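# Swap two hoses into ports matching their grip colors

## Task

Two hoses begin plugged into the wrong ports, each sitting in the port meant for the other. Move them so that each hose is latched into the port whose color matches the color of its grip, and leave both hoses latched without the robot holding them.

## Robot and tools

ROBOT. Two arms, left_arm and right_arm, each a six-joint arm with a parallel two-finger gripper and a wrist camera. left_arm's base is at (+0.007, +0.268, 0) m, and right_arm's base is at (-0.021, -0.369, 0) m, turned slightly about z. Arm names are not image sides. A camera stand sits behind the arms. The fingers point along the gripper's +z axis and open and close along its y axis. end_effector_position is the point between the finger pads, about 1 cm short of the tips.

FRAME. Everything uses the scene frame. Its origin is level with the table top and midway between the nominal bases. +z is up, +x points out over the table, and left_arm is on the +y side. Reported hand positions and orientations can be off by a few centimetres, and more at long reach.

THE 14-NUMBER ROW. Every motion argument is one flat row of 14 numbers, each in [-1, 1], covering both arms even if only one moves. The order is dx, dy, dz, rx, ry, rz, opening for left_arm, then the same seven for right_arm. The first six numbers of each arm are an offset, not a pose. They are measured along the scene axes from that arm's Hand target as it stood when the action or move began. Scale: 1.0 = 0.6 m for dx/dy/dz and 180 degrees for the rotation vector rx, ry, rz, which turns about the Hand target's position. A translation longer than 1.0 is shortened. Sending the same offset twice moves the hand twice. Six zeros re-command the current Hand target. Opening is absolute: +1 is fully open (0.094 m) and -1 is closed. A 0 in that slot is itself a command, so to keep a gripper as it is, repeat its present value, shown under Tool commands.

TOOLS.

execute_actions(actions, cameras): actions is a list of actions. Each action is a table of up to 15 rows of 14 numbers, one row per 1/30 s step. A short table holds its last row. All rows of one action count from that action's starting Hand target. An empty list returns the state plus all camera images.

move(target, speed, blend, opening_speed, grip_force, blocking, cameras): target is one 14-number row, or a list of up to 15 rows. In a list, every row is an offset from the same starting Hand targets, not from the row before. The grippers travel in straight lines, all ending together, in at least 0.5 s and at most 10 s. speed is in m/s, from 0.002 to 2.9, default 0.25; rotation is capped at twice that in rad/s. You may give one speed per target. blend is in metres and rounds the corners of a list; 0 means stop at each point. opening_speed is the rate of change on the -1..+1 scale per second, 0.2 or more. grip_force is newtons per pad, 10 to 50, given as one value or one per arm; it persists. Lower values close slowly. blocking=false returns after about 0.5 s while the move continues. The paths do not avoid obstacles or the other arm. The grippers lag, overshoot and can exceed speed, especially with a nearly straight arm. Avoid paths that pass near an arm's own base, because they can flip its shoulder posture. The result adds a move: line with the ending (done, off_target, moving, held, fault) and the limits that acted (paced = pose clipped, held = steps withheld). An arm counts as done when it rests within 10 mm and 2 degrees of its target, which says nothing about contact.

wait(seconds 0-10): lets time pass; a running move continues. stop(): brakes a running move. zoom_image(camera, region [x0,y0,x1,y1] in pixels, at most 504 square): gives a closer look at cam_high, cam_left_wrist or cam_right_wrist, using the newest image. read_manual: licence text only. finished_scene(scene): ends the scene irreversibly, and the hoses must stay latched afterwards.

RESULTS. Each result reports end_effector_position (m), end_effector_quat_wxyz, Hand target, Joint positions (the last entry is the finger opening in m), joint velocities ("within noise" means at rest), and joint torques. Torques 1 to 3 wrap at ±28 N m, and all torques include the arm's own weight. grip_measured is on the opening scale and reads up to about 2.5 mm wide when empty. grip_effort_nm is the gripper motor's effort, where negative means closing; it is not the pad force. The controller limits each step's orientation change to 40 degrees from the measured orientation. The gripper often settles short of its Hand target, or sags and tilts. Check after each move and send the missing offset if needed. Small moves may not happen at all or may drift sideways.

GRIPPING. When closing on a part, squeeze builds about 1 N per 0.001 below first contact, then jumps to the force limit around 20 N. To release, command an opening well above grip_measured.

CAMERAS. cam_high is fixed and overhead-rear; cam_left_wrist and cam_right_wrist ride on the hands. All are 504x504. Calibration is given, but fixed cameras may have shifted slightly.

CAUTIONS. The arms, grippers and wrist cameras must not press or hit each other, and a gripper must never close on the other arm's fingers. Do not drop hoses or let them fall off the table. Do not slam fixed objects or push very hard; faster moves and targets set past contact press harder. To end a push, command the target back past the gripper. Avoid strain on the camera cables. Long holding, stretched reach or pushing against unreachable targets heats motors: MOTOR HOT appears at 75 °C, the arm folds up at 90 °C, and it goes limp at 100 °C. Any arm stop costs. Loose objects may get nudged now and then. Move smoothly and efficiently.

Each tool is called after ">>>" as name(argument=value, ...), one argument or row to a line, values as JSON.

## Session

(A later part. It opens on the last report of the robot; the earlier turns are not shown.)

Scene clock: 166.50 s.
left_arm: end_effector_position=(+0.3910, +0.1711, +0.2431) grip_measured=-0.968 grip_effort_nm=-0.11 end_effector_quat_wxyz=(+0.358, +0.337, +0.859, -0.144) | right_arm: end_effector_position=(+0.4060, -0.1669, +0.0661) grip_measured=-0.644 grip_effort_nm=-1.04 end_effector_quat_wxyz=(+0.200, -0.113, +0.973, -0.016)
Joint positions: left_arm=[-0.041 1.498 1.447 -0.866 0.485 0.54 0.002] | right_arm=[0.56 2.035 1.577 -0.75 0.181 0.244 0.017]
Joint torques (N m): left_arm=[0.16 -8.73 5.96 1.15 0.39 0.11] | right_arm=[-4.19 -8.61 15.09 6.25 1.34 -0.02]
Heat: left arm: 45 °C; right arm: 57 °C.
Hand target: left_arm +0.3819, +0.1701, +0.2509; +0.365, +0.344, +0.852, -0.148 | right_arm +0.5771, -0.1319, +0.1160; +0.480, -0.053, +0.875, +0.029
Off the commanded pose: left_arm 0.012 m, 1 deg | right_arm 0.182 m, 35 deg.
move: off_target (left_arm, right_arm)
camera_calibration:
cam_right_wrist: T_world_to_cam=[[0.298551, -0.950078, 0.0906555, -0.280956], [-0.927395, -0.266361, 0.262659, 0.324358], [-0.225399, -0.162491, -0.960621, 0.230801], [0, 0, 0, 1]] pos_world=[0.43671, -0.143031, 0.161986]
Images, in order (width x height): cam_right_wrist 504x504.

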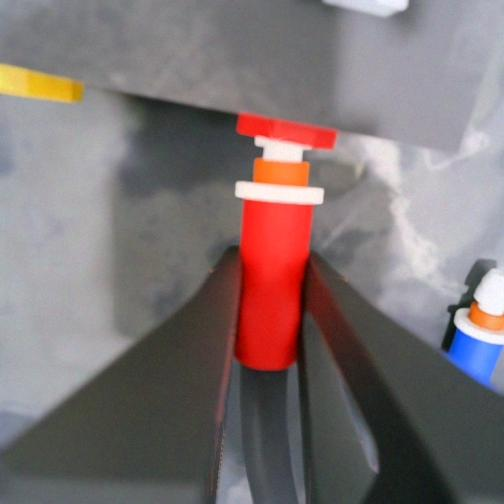

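>>> move(
  target=[0, 0, 0, 0, 0, 0, -0.97, -0.2535, -0.042, -0.065, -0.005, 0.035, 0, -0.72],
  speed=0.1,
  grip_force=[50, 14],
  cameras=["cam_right_wrist", "cam_high"],
)

>>> zoom_image(
  camera="cam_right_wrist",
  region=[200, 0, 370, 220],
)

Scene clock: 169.33 s.
left_arm: end_effector_position=(+0.3910, +0.1711, +0.2431) grip_measured=-0.968 grip_effort_nm=-0.11 end_effector_quat_wxyz=(+0.358, +0.337, +0.859, -0.144) | right_arm: end_effector_position=(+0.4010, -0.1655, +0.0503) grip_measured=-0.629 grip_effort_nm=-0.39 end_effector_quat_wxyz=(+0.368, -0.079, +0.927, -0.001)
Joint positions: left_arm=[-0.041 1.498 1.447 -0.866 0.485 0.54 0.002] | right_arm=[0.62 1.87 1.081 -0.091 0.326 0.281 0.017]
Joint torques (N m): left_arm=[0.17 -8.72 5.94 1.15 0.39 0.12] | right_arm=[-0.36 -10.51 6.13 3.32 0.27 0.17]
Heat: left arm: 45 °C; right arm: 58 °C.
Hand target: left_arm +0.3819, +0.1701, +0.2509; +0.365, +0.344, +0.852, -0.148 | right_arm +0.4249, -0.1570, +0.0770; +0.431, -0.055, +0.900, +0.025
Off the commanded pose: left_arm 0.012 m, 1 deg | right_arm 0.037 m, 9 deg.
grip_force (N): 50, 14
move: off_target (left_arm, right_arm)
camera_calibration:
cam_right_wrist: T_world_to_cam=[[0.221138, -0.969688, 0.103937, -0.249642], [-0.969157, -0.230394, -0.0874843, 0.36454], [0.108779, -0.0813854, -0.990729, 0.095687], [0, 0, 0, 1]] pos_world=[0.398094, -0.1503, 0.152639]
Images, in order (width x height): cam_high 504x504, cam_right_wrist 504x504.

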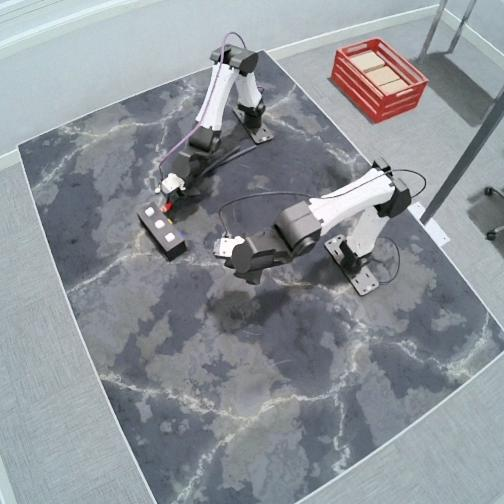

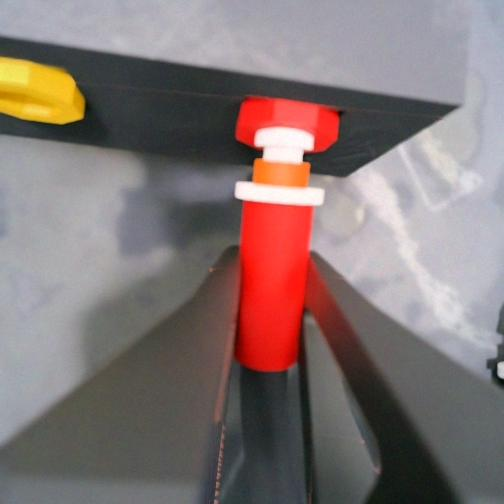

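Scaled by 2.291 from the camera's 504x504 image, which has a finer 720x720 frame.

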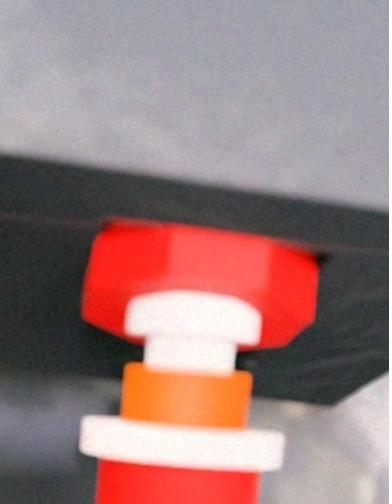

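>>> zoom_image(
  camera="cam_high",
  region=[125, 190, 215, 265],
)

Scaled by 5.600 from the camera's 504x504 image, which has a finer 720x720 frame.

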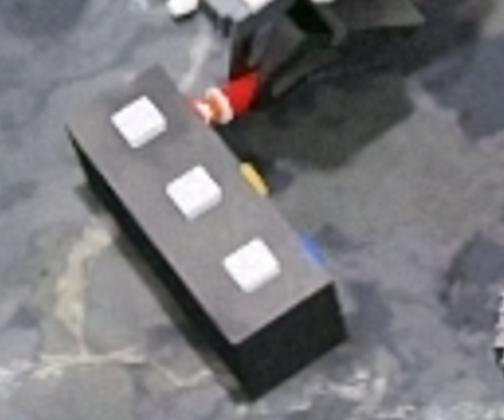

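>>> move(
  target=[
    [0, 0, 0, 0, 0, 0, -0.97, -0.125, -0.018, 0.02, 0.002, -0.0165, 0, -0.72],
    [0, 0, 0, 0, 0, 0, -0.97, -0.113, -0.018, -0.0833, 0.002, -0.0165, 0, -0.72],
  ],
  speed=[0.1, 0.05],
  grip_force=[50, 20],
  cameras=["cam_right_wrist"],
)

Scene clock: 172.80 s.
left_arm: end_effector_position=(+0.3910, +0.1711, +0.2431) grip_measured=-0.968 grip_effort_nm=-0.11 end_effector_quat_wxyz=(+0.358, +0.337, +0.859, -0.144) | right_arm: end_effector_position=(+0.3566, -0.1654, +0.0327) grip_measured=-0.629 grip_effort_nm=-0.50 end_effector_quat_wxyz=(+0.453, -0.059, +0.889, +0.027)
Joint positions: left_arm=[-0.041 1.498 1.447 -0.866 0.485 0.54 0.002] | right_arm=[0.715 1.791 0.709 0.38 0.427 0.332 0.017]
Joint torques (N m): left_arm=[0.16 -8.7 5.94 1.15 0.39 0.12] | right_arm=[-0.14 -6.01 4.42 2.39 0.19 0.11]
Heat: left arm: 45 °C; right arm: 57 °C.
Hand target: left_arm +0.3819, +0.1701, +0.2509; +0.365, +0.344, +0.852, -0.148 | right_arm +0.3572, -0.1679, +0.0270; +0.455, -0.054, +0.889, +0.027
Off the commanded pose: left_arm 0.012 m, 1 deg | right_arm 0.006 m, 1 deg.
grip_force (N): 50, 20
move: off_target (left_arm)
camera_calibration:
cam_right_wrist: T_world_to_cam=[[0.196088, -0.978632, 0.0618761, -0.229005], [-0.938114, -0.205591, -0.278703, 0.31923], [0.285469, -0.00339654, -0.958382, 0.0318978], [0, 0, 0, 1]] pos_world=[0.335273, -0.158372, 0.133711]
Images, in order (width x height): cam_right_wrist 504x504.

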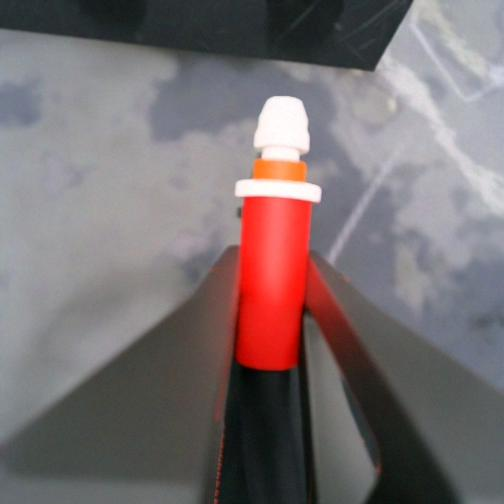

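>>> move(
  target=[
    [0, 0, 0, 0, 0, 0, -0.97, 0, 0, -0.012, 0, 0, 0, -0.72],
    [0, 0, 0, 0, 0, 0, -0.97, 0, 0, -0.012, 0, 0, 0, -0.2],
  ],
  speed=0.05,
  grip_force=[50, 50],
  cameras=["cam_right_wrist"],
)

Scene clock: 174.27 s.
left_arm: end_effector_position=(+0.3910, +0.1711, +0.2431) grip_measured=-0.968 grip_effort_nm=-0.11 end_effector_quat_wxyz=(+0.358, +0.337, +0.859, -0.144) | right_arm: end_effector_position=(+0.3580, -0.1655, +0.0259) grip_measured=-0.202 grip_effort_nm=0.11 end_effector_quat_wxyz=(+0.456, -0.057, +0.888, +0.027)
Joint positions: left_arm=[-0.041 1.498 1.447 -0.866 0.485 0.54 0.002] | right_arm=[0.715 1.822 0.701 0.424 0.432 0.332 0.037]
Joint torques (N m): left_arm=[0.14 -8.72 5.93 1.15 0.4 0.13] | right_arm=[-0.05 -6.43 4.16 2.29 0.15 0.13]
Heat: left arm: 45 °C; right arm: 56 °C.
Hand target: left_arm +0.3819, +0.1701, +0.2509; +0.365, +0.344, +0.852, -0.148 | right_arm +0.3572, -0.1679, +0.0198; +0.455, -0.054, +0.889, +0.027
Off the commanded pose: left_arm 0.012 m, 1 deg | right_arm 0.007 m, 0 deg.
move: off_target (left_arm); target 2's new opening was sent with right_arm's hand 0.011 m and 1 deg from that target
camera_calibration:
cam_right_wrist: T_world_to_cam=[[0.19138, -0.979521, 0.0625468, -0.227453], [-0.937077, -0.201302, -0.285243, 0.319084], [0.291992, -0.00402119, -0.956412, 0.0224476], [0, 0, 0, 1]] pos_world=[0.335982, -0.158472, 0.126712]
Images, in order (width x height): cam_right_wrist 504x504.

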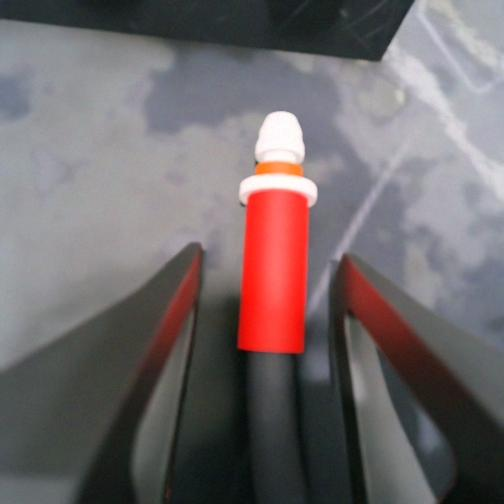

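>>> move(
  target=[
    [0, 0, 0, 0, 0, 0, -0.97, 0.01, 0.0015, -0.006, 0, 0, 0, -0.2],
    [0, 0, 0, 0, 0, 0, -0.97, 0.01, 0.0015, -0.006, 0, 0, 0, -0.8],
  ],
  speed=0.05,
  opening_speed=0.8,
  cameras=["cam_right_wrist"],
)

Scene clock: 176.23 s.
left_arm: end_effector_position=(+0.3910, +0.1711, +0.2431) grip_measured=-0.968 grip_effort_nm=-0.12 end_effector_quat_wxyz=(+0.358, +0.337, +0.859, -0.144) | right_arm: end_effector_position=(+0.3615, -0.1656, +0.0220) grip_measured=-0.642 grip_effort_nm=-1.05 end_effector_quat_wxyz=(+0.459, -0.053, +0.886, +0.030)
Joint positions: left_arm=[-0.041 1.498 1.447 -0.866 0.485 0.54 0.002] | right_arm=[0.707 1.845 0.701 0.457 0.426 0.332 0.017]
Joint torques (N m): left_arm=[0.14 -8.7 5.94 1.15 0.39 0.11] | right_arm=[-0.38 -6.11 5.6 2.1 0.11 0.01]
Heat: left arm: 45 °C; right arm: 56 °C.
Hand target: left_arm +0.3819, +0.1701, +0.2509; +0.365, +0.344, +0.852, -0.148 | right_arm +0.3632, -0.1669, +0.0163; +0.455, -0.054, +0.889, +0.027
Off the commanded pose: left_arm 0.012 m, 1 deg | right_arm 0.006 m, 1 deg.
move: off_target (left_arm)
camera_calibration:
cam_right_wrist: T_world_to_cam=[[0.188117, -0.980627, 0.0546065, -0.226845], [-0.936096, -0.195844, -0.292181, 0.321979], [0.297215, 0.00384715, -0.954803, 0.0171189], [0, 0, 0, 1]] pos_world=[0.338989, -0.159458, 0.122809]
Images, in order (width x height): cam_right_wrist 504x504.

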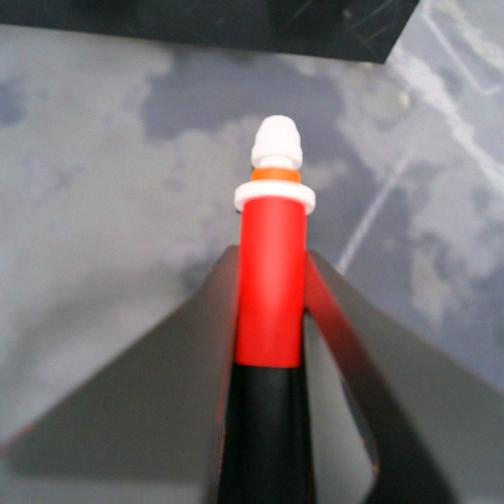

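>>> move(
  target=[
    [0, 0, 0, 0, 0, 0, -0.97, -0.01, -0.001, 0.06, 0.002, -0.0165, 0, -0.8],
    [0, 0, 0, 0, 0, 0, -0.97, -0.06, -0.005, 0.1145, 0.002, -0.0165, 0, -0.8],
    [0, 0, 0, 0, 0, 0, -0.97, 0.033, 0.0085, 0.0878, 0.002, -0.0165, 0, -0.8],
  ],
  speed=[0.1, 0.1, 0.05],
  blend=[0.01, 0, 0],
  cameras=["cam_right_wrist"],
)

>>> zoom_image(
  camera="cam_right_wrist",
  region=[200, 0, 370, 220],
)

Scene clock: 179.93 s.
left_arm: end_effector_position=(+0.3910, +0.1711, +0.2431) grip_measured=-0.968 grip_effort_nm=-0.11 end_effector_quat_wxyz=(+0.358, +0.337, +0.859, -0.144) | right_arm: end_effector_position=(+0.3694, -0.1704, +0.0566) grip_measured=-0.643 grip_effort_nm=-1.04 end_effector_quat_wxyz=(+0.459, -0.057, +0.886, +0.017)
Joint positions: left_arm=[-0.041 1.498 1.447 -0.866 0.485 0.54 0.002] | right_arm=[0.689 1.746 0.77 0.287 0.431 0.303 0.017]
Joint torques (N m): left_arm=[0.13 -8.72 5.94 1.15 0.39 0.12] | right_arm=[-0.14 -6.42 8.98 2.39 0.12 0]
Heat: left arm: 45 °C; right arm: 55 °C.
Hand target: left_arm +0.3819, +0.1701, +0.2509; +0.365, +0.344, +0.852, -0.148 | right_arm +0.3830, -0.1619, +0.0689; +0.478, -0.054, +0.876, +0.028
Off the commanded pose: left_arm 0.012 m, 1 deg | right_arm 0.020 m, 3 deg.
move: off_target (left_arm, right_arm)
camera_calibration:
cam_right_wrist: T_world_to_cam=[[0.183294, -0.979673, 0.0815126, -0.234476], [-0.93634, -0.19924, -0.289086, 0.337884], [0.29945, -0.0233359, -0.953827, 0.0422872], [0, 0, 0, 1]] pos_world=[0.34669, -0.161403, 0.157125]
Images, in order (width x height): cam_right_wrist 504x504.

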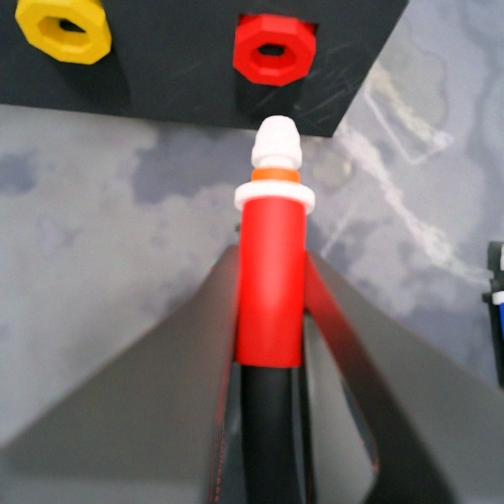

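Scaled by 2.291 from the camera's 504x504 image, which has a finer 720x720 frame.

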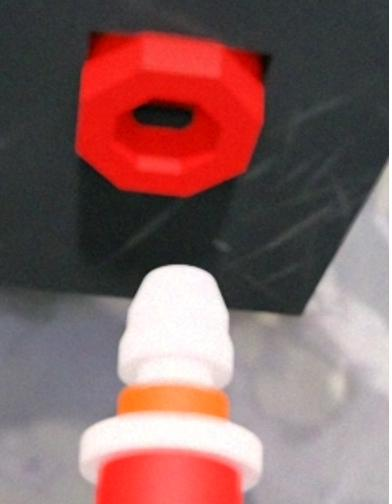

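>>> move(
  target=[0, 0, 0, 0, 0, 0, -0.97, 0.02, 0.0035, 0.0105, 0, 0, 0.011, -0.8],
  speed=0.05,
  cameras=["cam_right_wrist"],
)

>>> zoom_image(
  camera="cam_right_wrist",
  region=[200, 20, 370, 240],
)

Scene clock: 181.47 s.
left_arm: end_effector_position=(+0.3910, +0.1711, +0.2431) grip_measured=-0.968 grip_effort_nm=-0.12 end_effector_quat_wxyz=(+0.358, +0.337, +0.859, -0.144) | right_arm: end_effector_position=(+0.3831, -0.1665, +0.0649) grip_measured=-0.643 grip_effort_nm=-1.05 end_effector_quat_wxyz=(+0.463, -0.070, +0.883, +0.029)
Joint positions: left_arm=[-0.041 1.498 1.447 -0.866 0.485 0.54 0.002] | right_arm=[0.659 1.759 0.813 0.287 0.379 0.262 0.017]
Joint torques (N m): left_arm=[0.16 -8.7 5.93 1.15 0.39 0.11] | right_arm=[-0.17 -6.63 9.22 2.25 0.1 -0.03]
Heat: left arm: 44 °C; right arm: 55 °C.
Hand target: left_arm +0.3819, +0.1701, +0.2509; +0.365, +0.344, +0.852, -0.148 | right_arm +0.3950, -0.1597, +0.0752; +0.477, -0.069, +0.875, +0.036
Off the commanded pose: left_arm 0.012 m, 1 deg | right_arm 0.017 m, 2 deg.
move: off_target (left_arm, right_arm)
camera_calibration:
cam_right_wrist: T_world_to_cam=[[0.215658, -0.973716, 0.0732643, -0.24465], [-0.926218, -0.227743, -0.300423, 0.346021], [0.309212, -0.00306991, -0.950988, 0.0456841], [0, 0, 0, 1]] pos_world=[0.359125, -0.159276, 0.165322]
Images, in order (width x height): cam_right_wrist 504x504.

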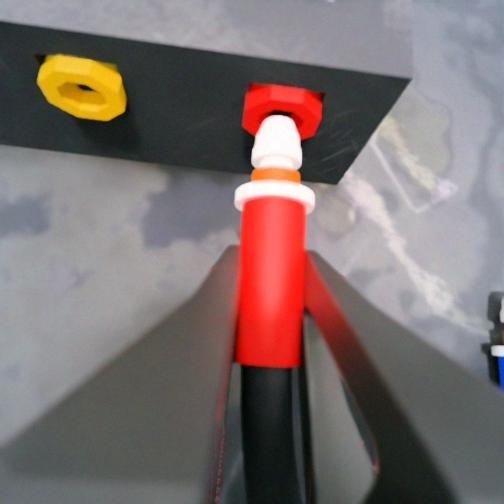

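Scaled by 2.291 from the camera's 504x504 image, which has a finer 720x720 frame.

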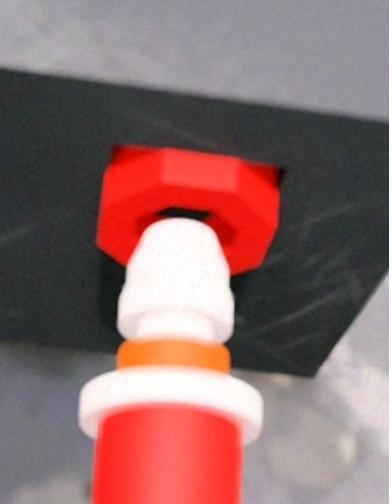

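>>> move(
  target=[
    [0, 0, 0, 0, 0, 0, -0.97, 0.02, 0.0015, -0.0035, 0, 0, 0, -0.8],
    [0, 0, 0, 0, 0, 0, -0.97, 0.09, 0.0115, 0.02, 0.005, -0.04, 0, -0.8],
  ],
  speed=0.04,
  blend=[0.005, 0],
  cameras=["cam_right_wrist"],
)

>>> zoom_image(
  camera="cam_right_wrist",
  region=[200, 20, 370, 240],
)

Scene clock: 183.90 s.
left_arm: end_effector_position=(+0.3910, +0.1711, +0.2431) grip_measured=-0.968 grip_effort_nm=-0.11 end_effector_quat_wxyz=(+0.358, +0.337, +0.859, -0.144) | right_arm: end_effector_position=(+0.4019, -0.1663, +0.0531) grip_measured=-0.643 grip_effort_nm=-1.04 end_effector_quat_wxyz=(+0.464, -0.091, +0.881, +0.013)
Joint positions: left_arm=[-0.041 1.498 1.447 -0.866 0.485 0.54 0.002] | right_arm=[0.632 1.845 0.863 0.328 0.366 0.192 0.017]
Joint torques (N m): left_arm=[0.16 -8.7 5.94 1.15 0.39 0.11] | right_arm=[-2.36 -5.01 12.67 3.68 0.05 -0.12]
Heat: left arm: 44 °C; right arm: 55 °C.
Hand target: left_arm +0.3819, +0.1701, +0.2509; +0.365, +0.344, +0.852, -0.148 | right_arm +0.4489, -0.1529, +0.0871; +0.532, -0.067, +0.843, +0.039
Off the commanded pose: left_arm 0.012 m, 1 deg | right_arm 0.060 m, 10 deg.
move: off_target (left_arm, right_arm)
camera_calibration:
cam_right_wrist: T_world_to_cam=[[0.237075, -0.96392, 0.121048, -0.257171], [-0.918633, -0.262969, -0.29489, 0.350818], [0.316083, -0.0412878, -0.947833, 0.0192757], [0, 0, 0, 1]] pos_world=[0.37715, -0.154843, 0.152853]
Images, in order (width x height): cam_right_wrist 504x504.

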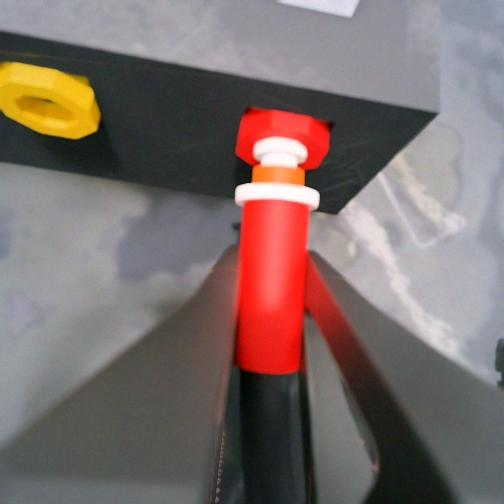

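Scaled by 2.291 from the camera's 504x504 image, which has a finer 720x720 frame.

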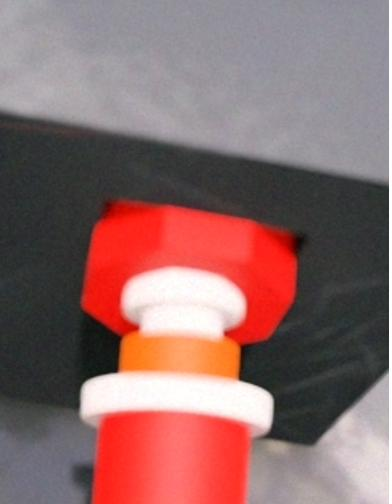

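>>> move(
  target=[0, 0, 0, 0, 0, 0, -0.97, 0.0, 0.0, 0.055, 0, 0, 0, -0.8],
  speed=0.03,
  cameras=["cam_right_wrist"],
)

>>> zoom_image(
  camera="cam_right_wrist",
  region=[200, 20, 370, 240],
)

Scene clock: 186.00 s.
left_arm: end_effector_position=(+0.3910, +0.1711, +0.2431) grip_measured=-0.968 grip_effort_nm=-0.12 end_effector_quat_wxyz=(+0.358, +0.337, +0.859, -0.144) | right_arm: end_effector_position=(+0.4029, -0.1667, +0.0549) grip_measured=-0.643 grip_effort_nm=-1.04 end_effector_quat_wxyz=(+0.443, -0.102, +0.891, +0.002)
Joint positions: left_arm=[-0.041 1.498 1.447 -0.866 0.485 0.54 0.002] | right_arm=[0.627 1.839 0.914 0.22 0.358 0.181 0.017]
Joint torques (N m): left_arm=[0.14 -8.72 5.91 1.15 0.39 0.12] | right_arm=[-1.98 -11.44 12.46 3.39 0.15 -0.04]
Heat: left arm: 44 °C; right arm: 56 °C.
Hand target: left_arm +0.3819, +0.1701, +0.2509; +0.365, +0.344, +0.852, -0.148 | right_arm +0.4490, -0.1529, +0.1203; +0.532, -0.067, +0.843, +0.039
Off the commanded pose: left_arm 0.012 m, 1 deg | right_arm 0.081 m, 13 deg.
move: off_target (left_arm, right_arm)
camera_calibration:
cam_right_wrist: T_world_to_cam=[[0.250079, -0.957887, 0.141111, -0.263387], [-0.928306, -0.278625, -0.246204, 0.350674], [0.275153, -0.0694234, -0.958891, 0.0331178], [0, 0, 0, 1]] pos_world=[0.382288, -0.152289, 0.15526]
Images, in order (width x height): cam_right_wrist 504x504.

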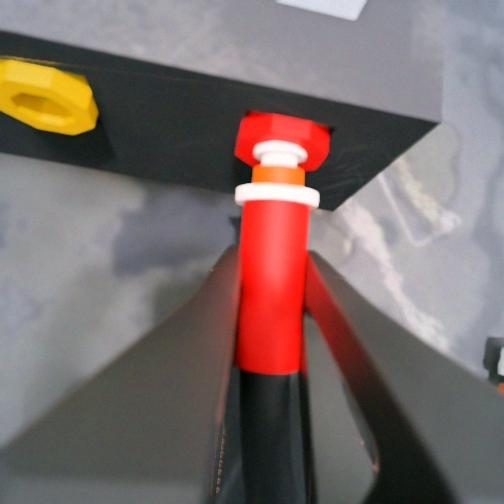

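Scaled by 2.291 from the camera's 504x504 image, which has a finer 720x720 frame.

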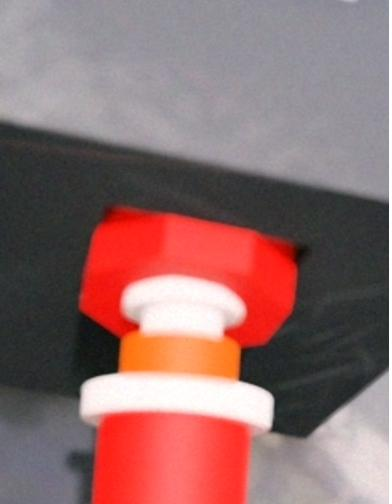

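>>> move(
  target=[0, 0, 0, 0, 0, 0, -0.97, 0.0, 0.0, 0.04, 0, 0, 0, -0.8],
  speed=0.02,
  cameras=["cam_right_wrist"],
)

>>> zoom_image(
  camera="cam_right_wrist",
  region=[200, 20, 370, 240],
)

Scene clock: 187.70 s.
left_arm: end_effector_position=(+0.3910, +0.1711, +0.2431) grip_measured=-0.968 grip_effort_nm=-0.11 end_effector_quat_wxyz=(+0.358, +0.337, +0.859, -0.144) | right_arm: end_effector_position=(+0.4019, -0.1675, +0.0578) grip_measured=-0.643 grip_effort_nm=-1.05 end_effector_quat_wxyz=(+0.422, -0.109, +0.900, +0.002)
Joint positions: left_arm=[-0.041 1.498 1.447 -0.866 0.485 0.54 0.002] | right_arm=[0.618 1.827 0.957 0.119 0.332 0.18 0.017]
Joint torques (N m): left_arm=[0.17 -8.69 5.94 1.15 0.39 0.12] | right_arm=[-1.16 -14.91 12.59 3.39 0.43 0.03]
Heat: left arm: 44 °C; right arm: 56 °C.
Hand target: left_arm +0.3819, +0.1701, +0.2509; +0.365, +0.344, +0.852, -0.148 | right_arm +0.4490, -0.1529, +0.1441; +0.532, -0.067, +0.843, +0.039
Off the commanded pose: left_arm 0.012 m, 1 deg | right_arm 0.100 m, 16 deg.
move: off_target (left_arm, right_arm)
camera_calibration:
cam_right_wrist: T_world_to_cam=[[0.267146, -0.953578, 0.139005, -0.270344], [-0.93579, -0.291146, -0.198823, 0.348506], [0.230064, -0.0769649, -0.970127, 0.0535862], [0, 0, 0, 1]] pos_world=[0.386022, -0.152203, 0.158856]
Images, in order (width x height): cam_right_wrist 504x504.

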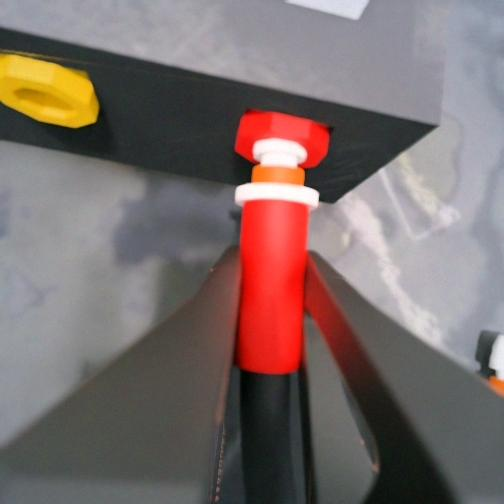

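Scaled by 2.291 from the camera's 504x504 image, which has a finer 720x720 frame.

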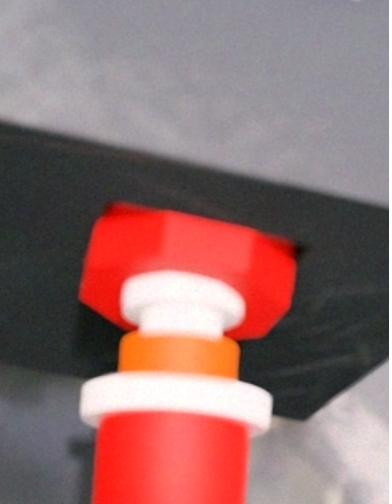

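>>> move(
  target=[0, 0, 0, 0, 0, 0, -0.97, 0.03, 0.005, 0.06, 0, 0, 0, -0.8],
  speed=0.03,
  cameras=["cam_right_wrist"],
)

>>> zoom_image(
  camera="cam_right_wrist",
  region=[200, 20, 370, 240],
)

Scene clock: 189.80 s.
left_arm: end_effector_position=(+0.3910, +0.1711, +0.2431) grip_measured=-0.968 grip_effort_nm=-0.11 end_effector_quat_wxyz=(+0.358, +0.337, +0.859, -0.144) | right_arm: end_effector_position=(+0.3992, -0.1683, +0.0702) grip_measured=-0.643 grip_effort_nm=-1.05 end_effector_quat_wxyz=(+0.379, -0.121, +0.918, +0.000)
Joint positions: left_arm=[-0.041 1.498 1.447 -0.866 0.485 0.54 0.002] | right_arm=[0.604 1.804 1.064 -0.1 0.29 0.178 0.017]
Joint torques (N m): left_arm=[0.14 -8.72 5.94 1.15 0.39 0.11] | right_arm=[-1.21 -16.29 14.68 3.84 0.77 0.04]
Heat: left arm: 44 °C; right arm: 57 °C.
Hand target: left_arm +0.3819, +0.1701, +0.2509; +0.365, +0.344, +0.852, -0.148 | right_arm +0.4670, -0.1499, +0.1801; +0.532, -0.067, +0.843, +0.039
Off the commanded pose: left_arm 0.012 m, 1 deg | right_arm 0.130 m, 21 deg.
move: off_target (left_arm, right_arm)
camera_calibration:
cam_right_wrist: T_world_to_cam=[[0.29597, -0.945489, 0.135839, -0.28208], [-0.944586, -0.310846, -0.105511, 0.341811], [0.141985, -0.0970839, -0.985096, 0.0990523], [0, 0, 0, 1]] pos_world=[0.392293, -0.150837, 0.171959]
Images, in order (width x height): cam_right_wrist 504x504.

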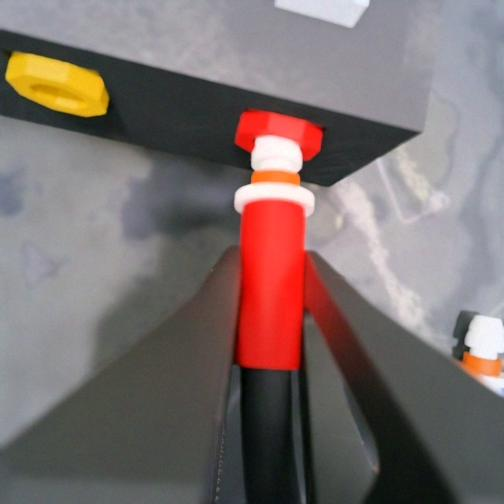

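Scaled by 2.291 from the camera's 504x504 image, which has a finer 720x720 frame.

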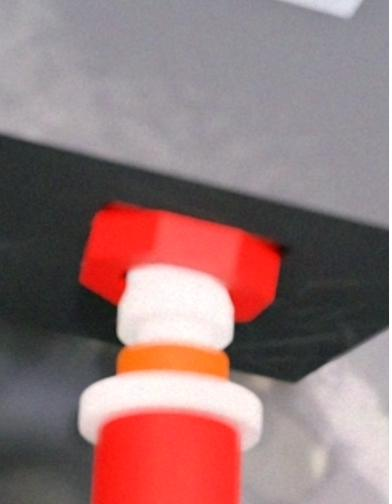

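>>> move(
  target=[
    [0, 0, 0, 0, 0, 0, -0.97, -0.195, -0.03, -0.14, -0.0064, 0.0567, -0.0111, -0.8],
    [0, 0, 0, 0, 0, 0, -0.97, -0.183, -0.0293, -0.257, -0.0064, 0.0567, -0.0111, -0.8],
  ],
  speed=[0.1, 0.06],
  cameras=["cam_right_wrist"],
)

Scene clock: 194.10 s.
left_arm: end_effector_position=(+0.3910, +0.1711, +0.2431) grip_measured=-0.968 grip_effort_nm=-0.11 end_effector_quat_wxyz=(+0.358, +0.337, +0.859, -0.144) | right_arm: end_effector_position=(+0.3568, -0.1640, +0.0309) grip_measured=-0.643 grip_effort_nm=-1.05 end_effector_quat_wxyz=(+0.453, -0.058, +0.889, +0.029)
Joint positions: left_arm=[-0.041 1.498 1.447 -0.866 0.485 0.54 0.002] | right_arm=[0.717 1.8 0.71 0.388 0.427 0.334 0.017]
Joint torques (N m): left_arm=[0.16 -8.72 5.93 1.15 0.39 0.12] | right_arm=[-0.29 -6.41 4.34 2.35 0.18 0.09]
Heat: left arm: 44 °C; right arm: 56 °C.
Hand target: left_arm +0.3819, +0.1701, +0.2509; +0.365, +0.344, +0.852, -0.148 | right_arm +0.3571, -0.1675, +0.0259; +0.454, -0.054, +0.889, +0.027
Off the commanded pose: left_arm 0.012 m, 1 deg | right_arm 0.006 m, 1 deg.
move: off_target (left_arm)
camera_calibration:
cam_right_wrist: T_world_to_cam=[[0.196815, -0.978622, 0.0596959, -0.227807], [-0.938025, -0.205666, -0.278945, 0.319133], [0.285259, -0.00109576, -0.95845, 0.0305595], [0, 0, 0, 1]] pos_world=[0.335473, -0.157268, 0.131909]
Images, in order (width x height): cam_right_wrist 504x504.

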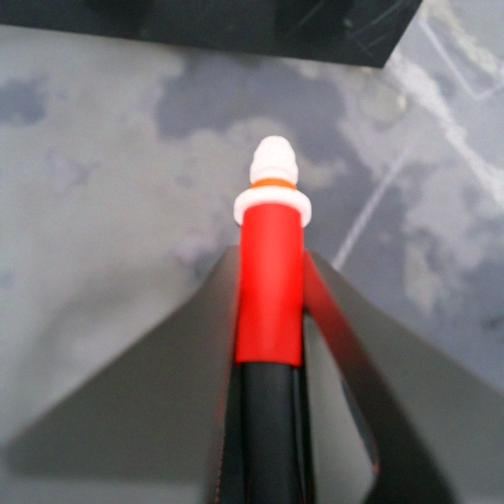

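>>> move(
  target=[
    [0, 0, 0, 0, 0, 0, -0.97, 0, 0, 0, 0, 0, 0, -0.2],
    [0, 0, 0, 0, 0, 0, -0.97, 0.008, 0.0012, -0.018, 0, 0, 0, -0.2],
    [0, 0, 0, 0, 0, 0, -0.97, 0.008, 0.0012, -0.018, 0, 0, 0, -0.8],
  ],
  speed=0.05,
  opening_speed=0.8,
  cameras=["cam_right_wrist"],
)

Scene clock: 197.10 s.
left_arm: end_effector_position=(+0.3910, +0.1711, +0.2431) grip_measured=-0.968 grip_effort_nm=-0.11 end_effector_quat_wxyz=(+0.358, +0.337, +0.859, -0.144) | right_arm: end_effector_position=(+0.3624, -0.1640, +0.0221) grip_measured=-0.643 grip_effort_nm=-1.04 end_effector_quat_wxyz=(+0.458, -0.053, +0.887, +0.030)
Joint positions: left_arm=[-0.041 1.498 1.447 -0.866 0.485 0.54 0.002] | right_arm=[0.709 1.849 0.71 0.45 0.427 0.334 0.017]
Joint torques (N m): left_arm=[0.14 -8.72 5.94 1.15 0.39 0.11] | right_arm=[-0.25 -6.34 4.51 2.22 0.13 0.04]
Heat: left arm: 44 °C; right arm: 56 °C.
Hand target: left_arm +0.3819, +0.1701, +0.2509; +0.365, +0.344, +0.852, -0.148 | right_arm +0.3619, -0.1669, +0.0150; +0.454, -0.054, +0.889, +0.027
Off the commanded pose: left_arm 0.012 m, 1 deg | right_arm 0.007 m, 1 deg.
move: off_target (left_arm)
camera_calibration:
cam_right_wrist: T_world_to_cam=[[0.188305, -0.980645, 0.0536411, -0.22544], [-0.93666, -0.195746, -0.290433, 0.32337], [0.295312, 0.00444668, -0.955391, 0.0177909], [0, 0, 0, 1]] pos_world=[0.340086, -0.157857, 0.123008]
Images, in order (width x height): cam_right_wrist 504x504.

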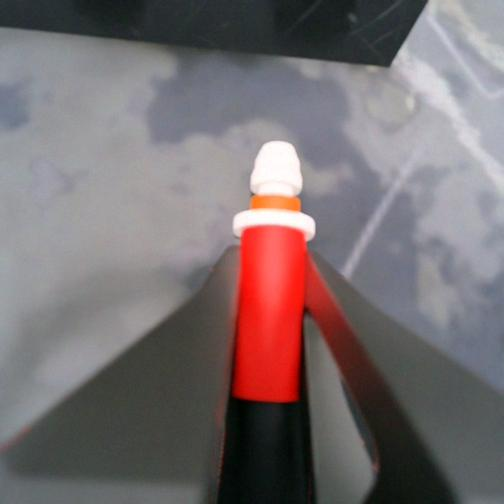

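>>> move(
  target=[
    [0, 0, 0, 0, 0, 0, -0.97, -0.02, -0.0035, 0.075, 0.002, -0.0165, 0.012, -0.8],
    [0, 0, 0, 0, 0, 0, -0.97, -0.035, -0.007, 0.117, 0.002, -0.0165, 0.012, -0.8],
    [0, 0, 0, 0, 0, 0, -0.97, 0.0577, 0.0117, 0.0963, 0.002, -0.0165, 0.012, -0.8],
  ],
  speed=[0.1, 0.1, 0.05],
  blend=[0.01, 0, 0],
  cameras=["cam_right_wrist"],
)

>>> zoom_image(
  camera="cam_right_wrist",
  region=[200, 20, 370, 240],
)

Scene clock: 200.37 s.
left_arm: end_effector_position=(+0.3910, +0.1711, +0.2431) grip_measured=-0.968 grip_effort_nm=-0.12 end_effector_quat_wxyz=(+0.358, +0.337, +0.859, -0.144) | right_arm: end_effector_position=(+0.3827, -0.1678, +0.0602) grip_measured=-0.643 grip_effort_nm=-1.05 end_effector_quat_wxyz=(+0.458, -0.073, +0.886, +0.026)
Joint positions: left_arm=[-0.041 1.498 1.447 -0.866 0.485 0.54 0.002] | right_arm=[0.655 1.767 0.813 0.282 0.374 0.258 0.017]
Joint torques (N m): left_arm=[0.16 -8.69 5.94 1.16 0.4 0.11] | right_arm=[-0.08 -6.69 9.13 2.39 0.08 -0.01]
Heat: left arm: 44 °C; right arm: 55 °C.
Hand target: left_arm +0.3819, +0.1701, +0.2509; +0.365, +0.344, +0.852, -0.148 | right_arm +0.3965, -0.1598, +0.0729; +0.477, -0.070, +0.875, +0.037
Off the commanded pose: left_arm 0.012 m, 1 deg | right_arm 0.020 m, 3 deg.
move: off_target (left_arm, right_arm)
camera_calibration:
cam_right_wrist: T_world_to_cam=[[0.219335, -0.972473, 0.0786635, -0.247078], [-0.929211, -0.232793, -0.28701, 0.343367], [0.297422, -0.0101437, -0.954692, 0.04487], [0, 0, 0, 1]] pos_world=[0.359907, -0.159888, 0.160823]
Images, in order (width x height): cam_right_wrist 504x504.

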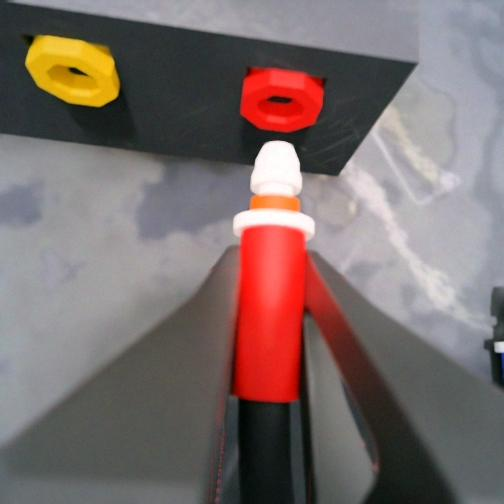

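Scaled by 2.291 from the camera's 504x504 image, which has a finer 720x720 frame.

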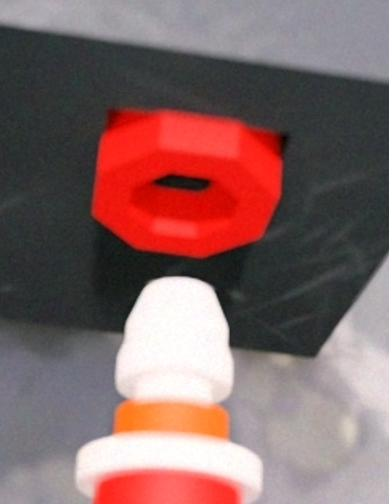

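>>> zoom_image(
  camera="cam_right_wrist",
  region=[230, 55, 340, 165],
)

Scaled by 4.582 from the camera's 504x504 image, which has a finer 720x720 frame.

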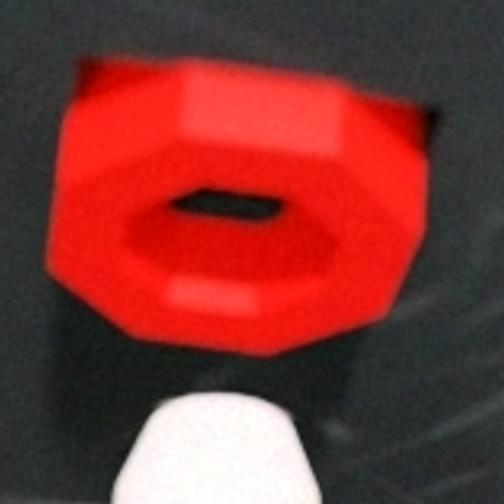

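>>> move(
  target=[
    [0, 0, 0, 0, 0, 0, -0.97, 0.03, 0.0045, 0.002, 0, 0, 0, -0.8],
    [0, 0, 0, 0, 0, 0, -0.97, 0.105, 0.016, 0.085, 0, 0, 0, -0.8],
  ],
  speed=[0.06, 0.08],
  blend=[0.006, 0],
  cameras=["cam_right_wrist"],
)

>>> zoom_image(
  camera="cam_right_wrist",
  region=[200, 20, 370, 240],
)

Scene clock: 202.53 s.
left_arm: end_effector_position=(+0.3910, +0.1711, +0.2431) grip_measured=-0.968 grip_effort_nm=-0.11 end_effector_quat_wxyz=(+0.358, +0.337, +0.859, -0.144) | right_arm: end_effector_position=(+0.4065, -0.1655, +0.0668) grip_measured=-0.643 grip_effort_nm=-1.04 end_effector_quat_wxyz=(+0.380, -0.102, +0.919, +0.013)
Joint positions: left_arm=[-0.041 1.498 1.447 -0.866 0.485 0.54 0.002] | right_arm=[0.597 1.834 1.083 -0.082 0.278 0.218 0.017]
Joint torques (N m): left_arm=[0.14 -8.72 5.94 1.15 0.39 0.12] | right_arm=[-1.03 -9.7 13.52 3.43 0.5 0.01]
Heat: left arm: 44 °C; right arm: 56 °C.
Hand target: left_arm +0.3819, +0.1701, +0.2509; +0.365, +0.344, +0.852, -0.148 | right_arm +0.4595, -0.1501, +0.1239; +0.477, -0.070, +0.875, +0.037
Off the commanded pose: left_arm 0.012 m, 1 deg | right_arm 0.079 m, 13 deg.
move: off_target (left_arm, right_arm)
camera_calibration:
cam_right_wrist: T_world_to_cam=[[0.270462, -0.957714, 0.0981525, -0.270192], [-0.952824, -0.280872, -0.115051, 0.35812], [0.137754, -0.0624052, -0.988499, 0.102589], [0, 0, 0, 1]] pos_world=[0.40017, -0.151779, 0.169131]
Images, in order (width x height): cam_right_wrist 504x504.

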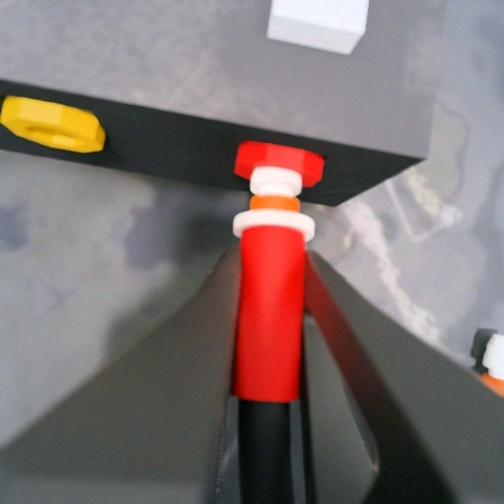

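Scaled by 2.291 from the camera's 504x504 image, which has a finer 720x720 frame.

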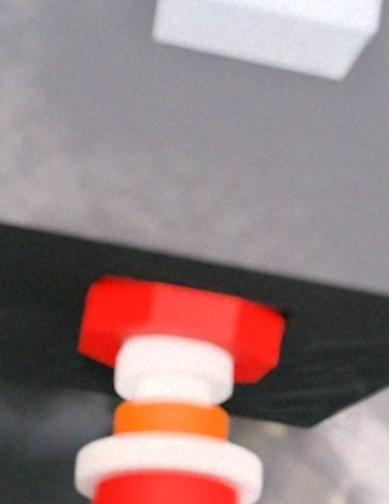

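>>> move(
  target=[0.0118, -0.317, -0.14, -0.245, -0.1536, -0.1446, -0.97, 0, 0, 0, 0, 0, 0, -0.8],
  speed=0.2,
  cameras=["cam_left_wrist", "cam_high"],
)

Scene clock: 207.70 s.
left_arm: end_effector_position=(+0.3871, -0.0160, +0.1567) grip_measured=-0.968 grip_effort_nm=-0.11 end_effector_quat_wxyz=(+0.597, +0.380, +0.552, -0.441) | right_arm: end_effector_position=(+0.4066, -0.1654, +0.0669) grip_measured=-0.643 grip_effort_nm=-1.04 end_effector_quat_wxyz=(+0.380, -0.101, +0.919, +0.013)
Joint positions: left_arm=[-0.356 2.068 0.78 1.45 0.877 -0.158 0.002] | right_arm=[0.597 1.834 1.084 -0.082 0.278 0.218 0.017]
Joint torques (N m): left_arm=[-0.72 -7.08 7.09 2.03 -0.02 -0.18] | right_arm=[-1.09 -9.69 13.52 3.44 0.52 -0.02]
Heat: left arm: 44 °C; right arm: 60 °C.
Hand target: left_arm +0.3890, -0.0201, +0.1669; +0.611, +0.386, +0.531, -0.443 | right_arm +0.4596, -0.1501, +0.1241; +0.477, -0.070, +0.875, +0.037
Off the commanded pose: left_arm 0.011 m, 3 deg | right_arm 0.079 m, 13 deg.
move: off_target (left_arm, right_arm)
camera_calibration:
cam_left_wrist: T_world_to_cam=[[-0.930275, -0.33613, 0.146985, 0.337935], [-0.294834, 0.446576, -0.844774, 0.263639], [0.218314, -0.829208, -0.514541, 0.0872171], [0, 0, 0, 1]] pos_world=[0.373062, 0.0681764, 0.217921]
Images, in order (width x height): cam_high 504x504, cam_left_wrist 504x504.

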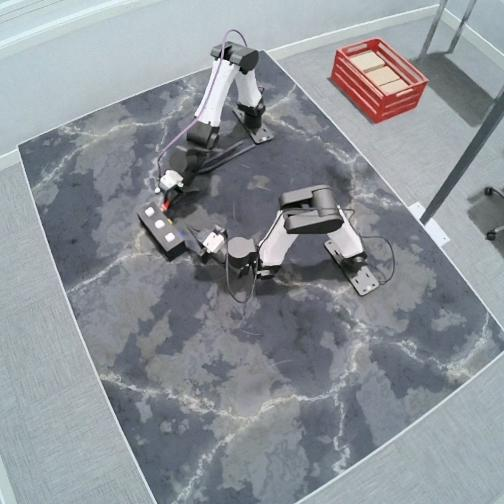

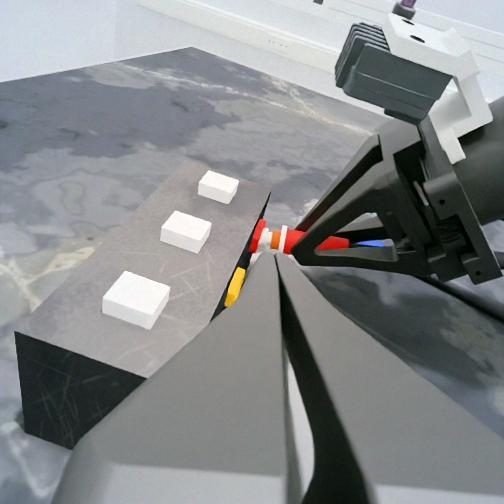

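>>> zoom_image(
  camera="cam_left_wrist",
  region=[210, 180, 370, 300],
)

Scaled by 3.150 from the camera's 504x504 image, which has a finer 720x720 frame.

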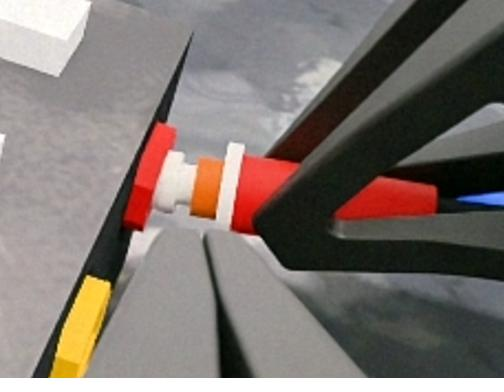

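>>> move(
  target=[0, 0, 0, 0, 0, 0, -0.97, 0.01, 0.0015, -0.05, 0.0095, -0.0547, 0, -0.8],
  speed=0.04,
  cameras=["cam_left_wrist", "cam_right_wrist"],
)

>>> zoom_image(
  camera="cam_left_wrist",
  region=[210, 180, 370, 300],
)

Scene clock: 210.90 s.
left_arm: end_effector_position=(+0.3871, -0.0160, +0.1568) grip_measured=-0.968 grip_effort_nm=-0.11 end_effector_quat_wxyz=(+0.597, +0.380, +0.552, -0.441) | right_arm: end_effector_position=(+0.4138, -0.1642, +0.0560) grip_measured=-0.643 grip_effort_nm=-1.04 end_effector_quat_wxyz=(+0.440, -0.099, +0.892, +0.006)
Joint positions: left_arm=[-0.356 2.068 0.78 1.45 0.877 -0.159 0.002] | right_arm=[0.613 1.869 0.965 0.197 0.342 0.182 0.017]
Joint torques (N m): left_arm=[-0.73 -7.05 7.13 2.04 -0.02 -0.15] | right_arm=[-1.72 -5.78 8.8 5.04 0.26 -0.09]
Heat: left arm: 44 °C; right arm: 60 °C.
Hand target: left_arm +0.3890, -0.0201, +0.1669; +0.611, +0.386, +0.531, -0.443 | right_arm +0.4656, -0.1492, +0.0941; +0.551, -0.066, +0.831, +0.044
Off the commanded pose: left_arm 0.011 m, 3 deg | right_arm 0.066 m, 16 deg.
move: off_target (left_arm, right_arm)
camera_calibration:
cam_left_wrist: T_world_to_cam=[[-0.930293, -0.335969, 0.147239, 0.337861], [-0.294846, 0.446093, -0.845025, 0.263817], [0.21822, -0.829534, -0.514056, 0.0872199], [0, 0, 0, 1]] pos_world=[0.373062, 0.0681756, 0.218021]
cam_right_wrist: T_world_to_cam=[[0.249711, -0.959363, 0.1314, -0.263519], [-0.930504, -0.275292, -0.241614, 0.362965], [0.267969, -0.0619348, -0.961435, 0.0357061], [0, 0, 0, 1]] pos_world=[0.393975, -0.150677, 0.156653]
Images, in order (width x height): cam_left_wrist 504x504, cam_right_wrist 504x504.

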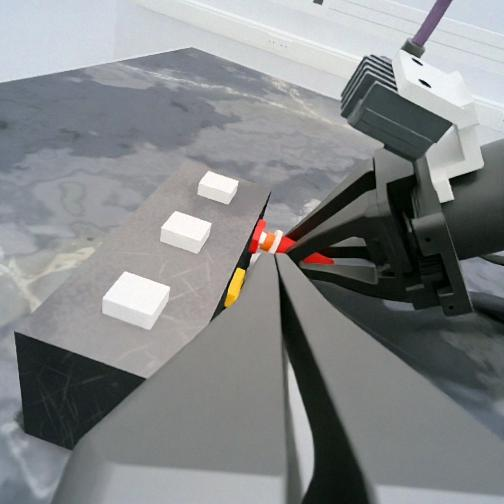

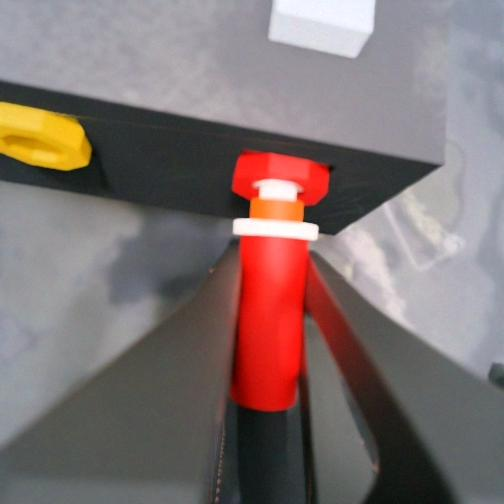

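Scaled by 3.150 from the camera's 504x504 image, which has a finer 720x720 frame.

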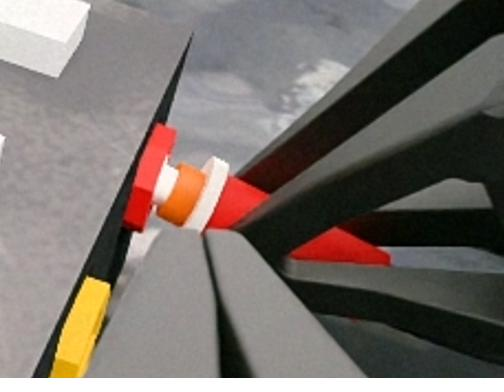

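>>> move(
  target=[0, 0, 0, 0, 0, 0, -0.97, 0.03, 0.0045, 0.06, 0.0, -0.01, 0, -0.8],
  speed=0.04,
  cameras=["cam_left_wrist", "cam_right_wrist"],
)

>>> zoom_image(
  camera="cam_left_wrist",
  region=[210, 180, 370, 300],
)

Scene clock: 212.43 s.
left_arm: end_effector_position=(+0.3871, -0.0160, +0.1568) grip_measured=-0.968 grip_effort_nm=-0.11 end_effector_quat_wxyz=(+0.597, +0.380, +0.552, -0.441) | right_arm: end_effector_position=(+0.4133, -0.1648, +0.0552) grip_measured=-0.643 grip_effort_nm=-1.05 end_effector_quat_wxyz=(+0.440, -0.106, +0.892, +0.002)
Joint positions: left_arm=[-0.356 2.068 0.78 1.45 0.877 -0.159 0.002] | right_arm=[0.613 1.869 0.962 0.199 0.342 0.166 0.017]
Joint torques (N m): left_arm=[-0.73 -7.06 7.1 2.04 -0.02 -0.15] | right_arm=[-2.85 -9.65 13.94 4.43 0.24 -0.26]
Heat: left arm: 44 °C; right arm: 60 °C.
Hand target: left_arm +0.3890, -0.0201, +0.1669; +0.611, +0.386, +0.531, -0.443 | right_arm +0.4836, -0.1465, +0.1300; +0.564, -0.067, +0.822, +0.043
Off the commanded pose: left_arm 0.011 m, 3 deg | right_arm 0.104 m, 18 deg.
move: off_target (left_arm, right_arm)
camera_calibration:
cam_left_wrist: T_world_to_cam=[[-0.930293, -0.335969, 0.147239, 0.337861], [-0.294846, 0.446093, -0.845025, 0.263817], [0.21822, -0.829534, -0.514056, 0.0872199], [0, 0, 0, 1]] pos_world=[0.373062, 0.0681756, 0.218021]
cam_right_wrist: T_world_to_cam=[[0.258177, -0.955295, 0.144067, -0.267347], [-0.927838, -0.286731, -0.238542, 0.358997], [0.269186, -0.0720851, -0.960387, 0.0328099], [0, 0, 0, 1]] pos_world=[0.393282, -0.150095, 0.155662]
Images, in order (width x height): cam_left_wrist 504x504, cam_right_wrist 504x504.

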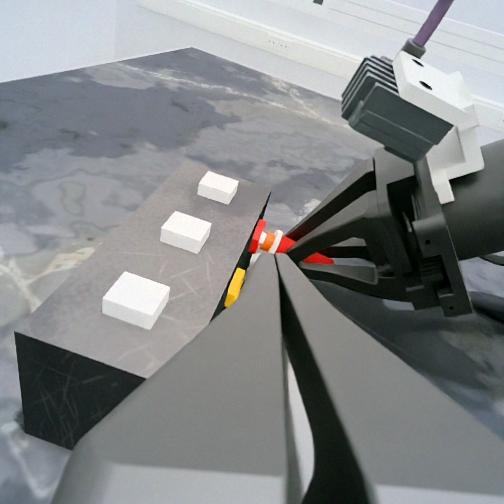

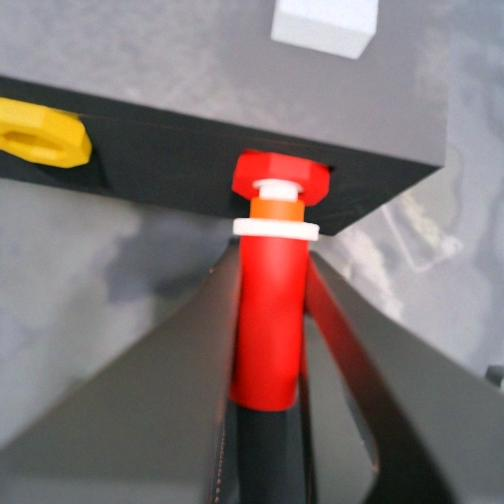

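Scaled by 3.150 from the camera's 504x504 image, which has a finer 720x720 frame.

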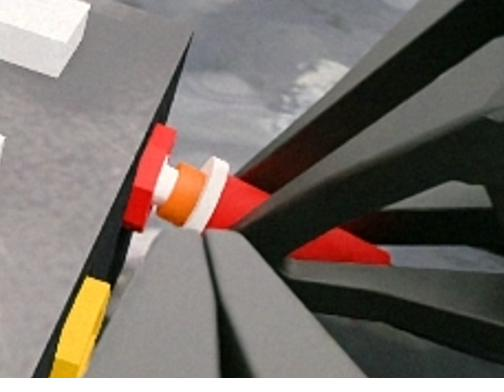

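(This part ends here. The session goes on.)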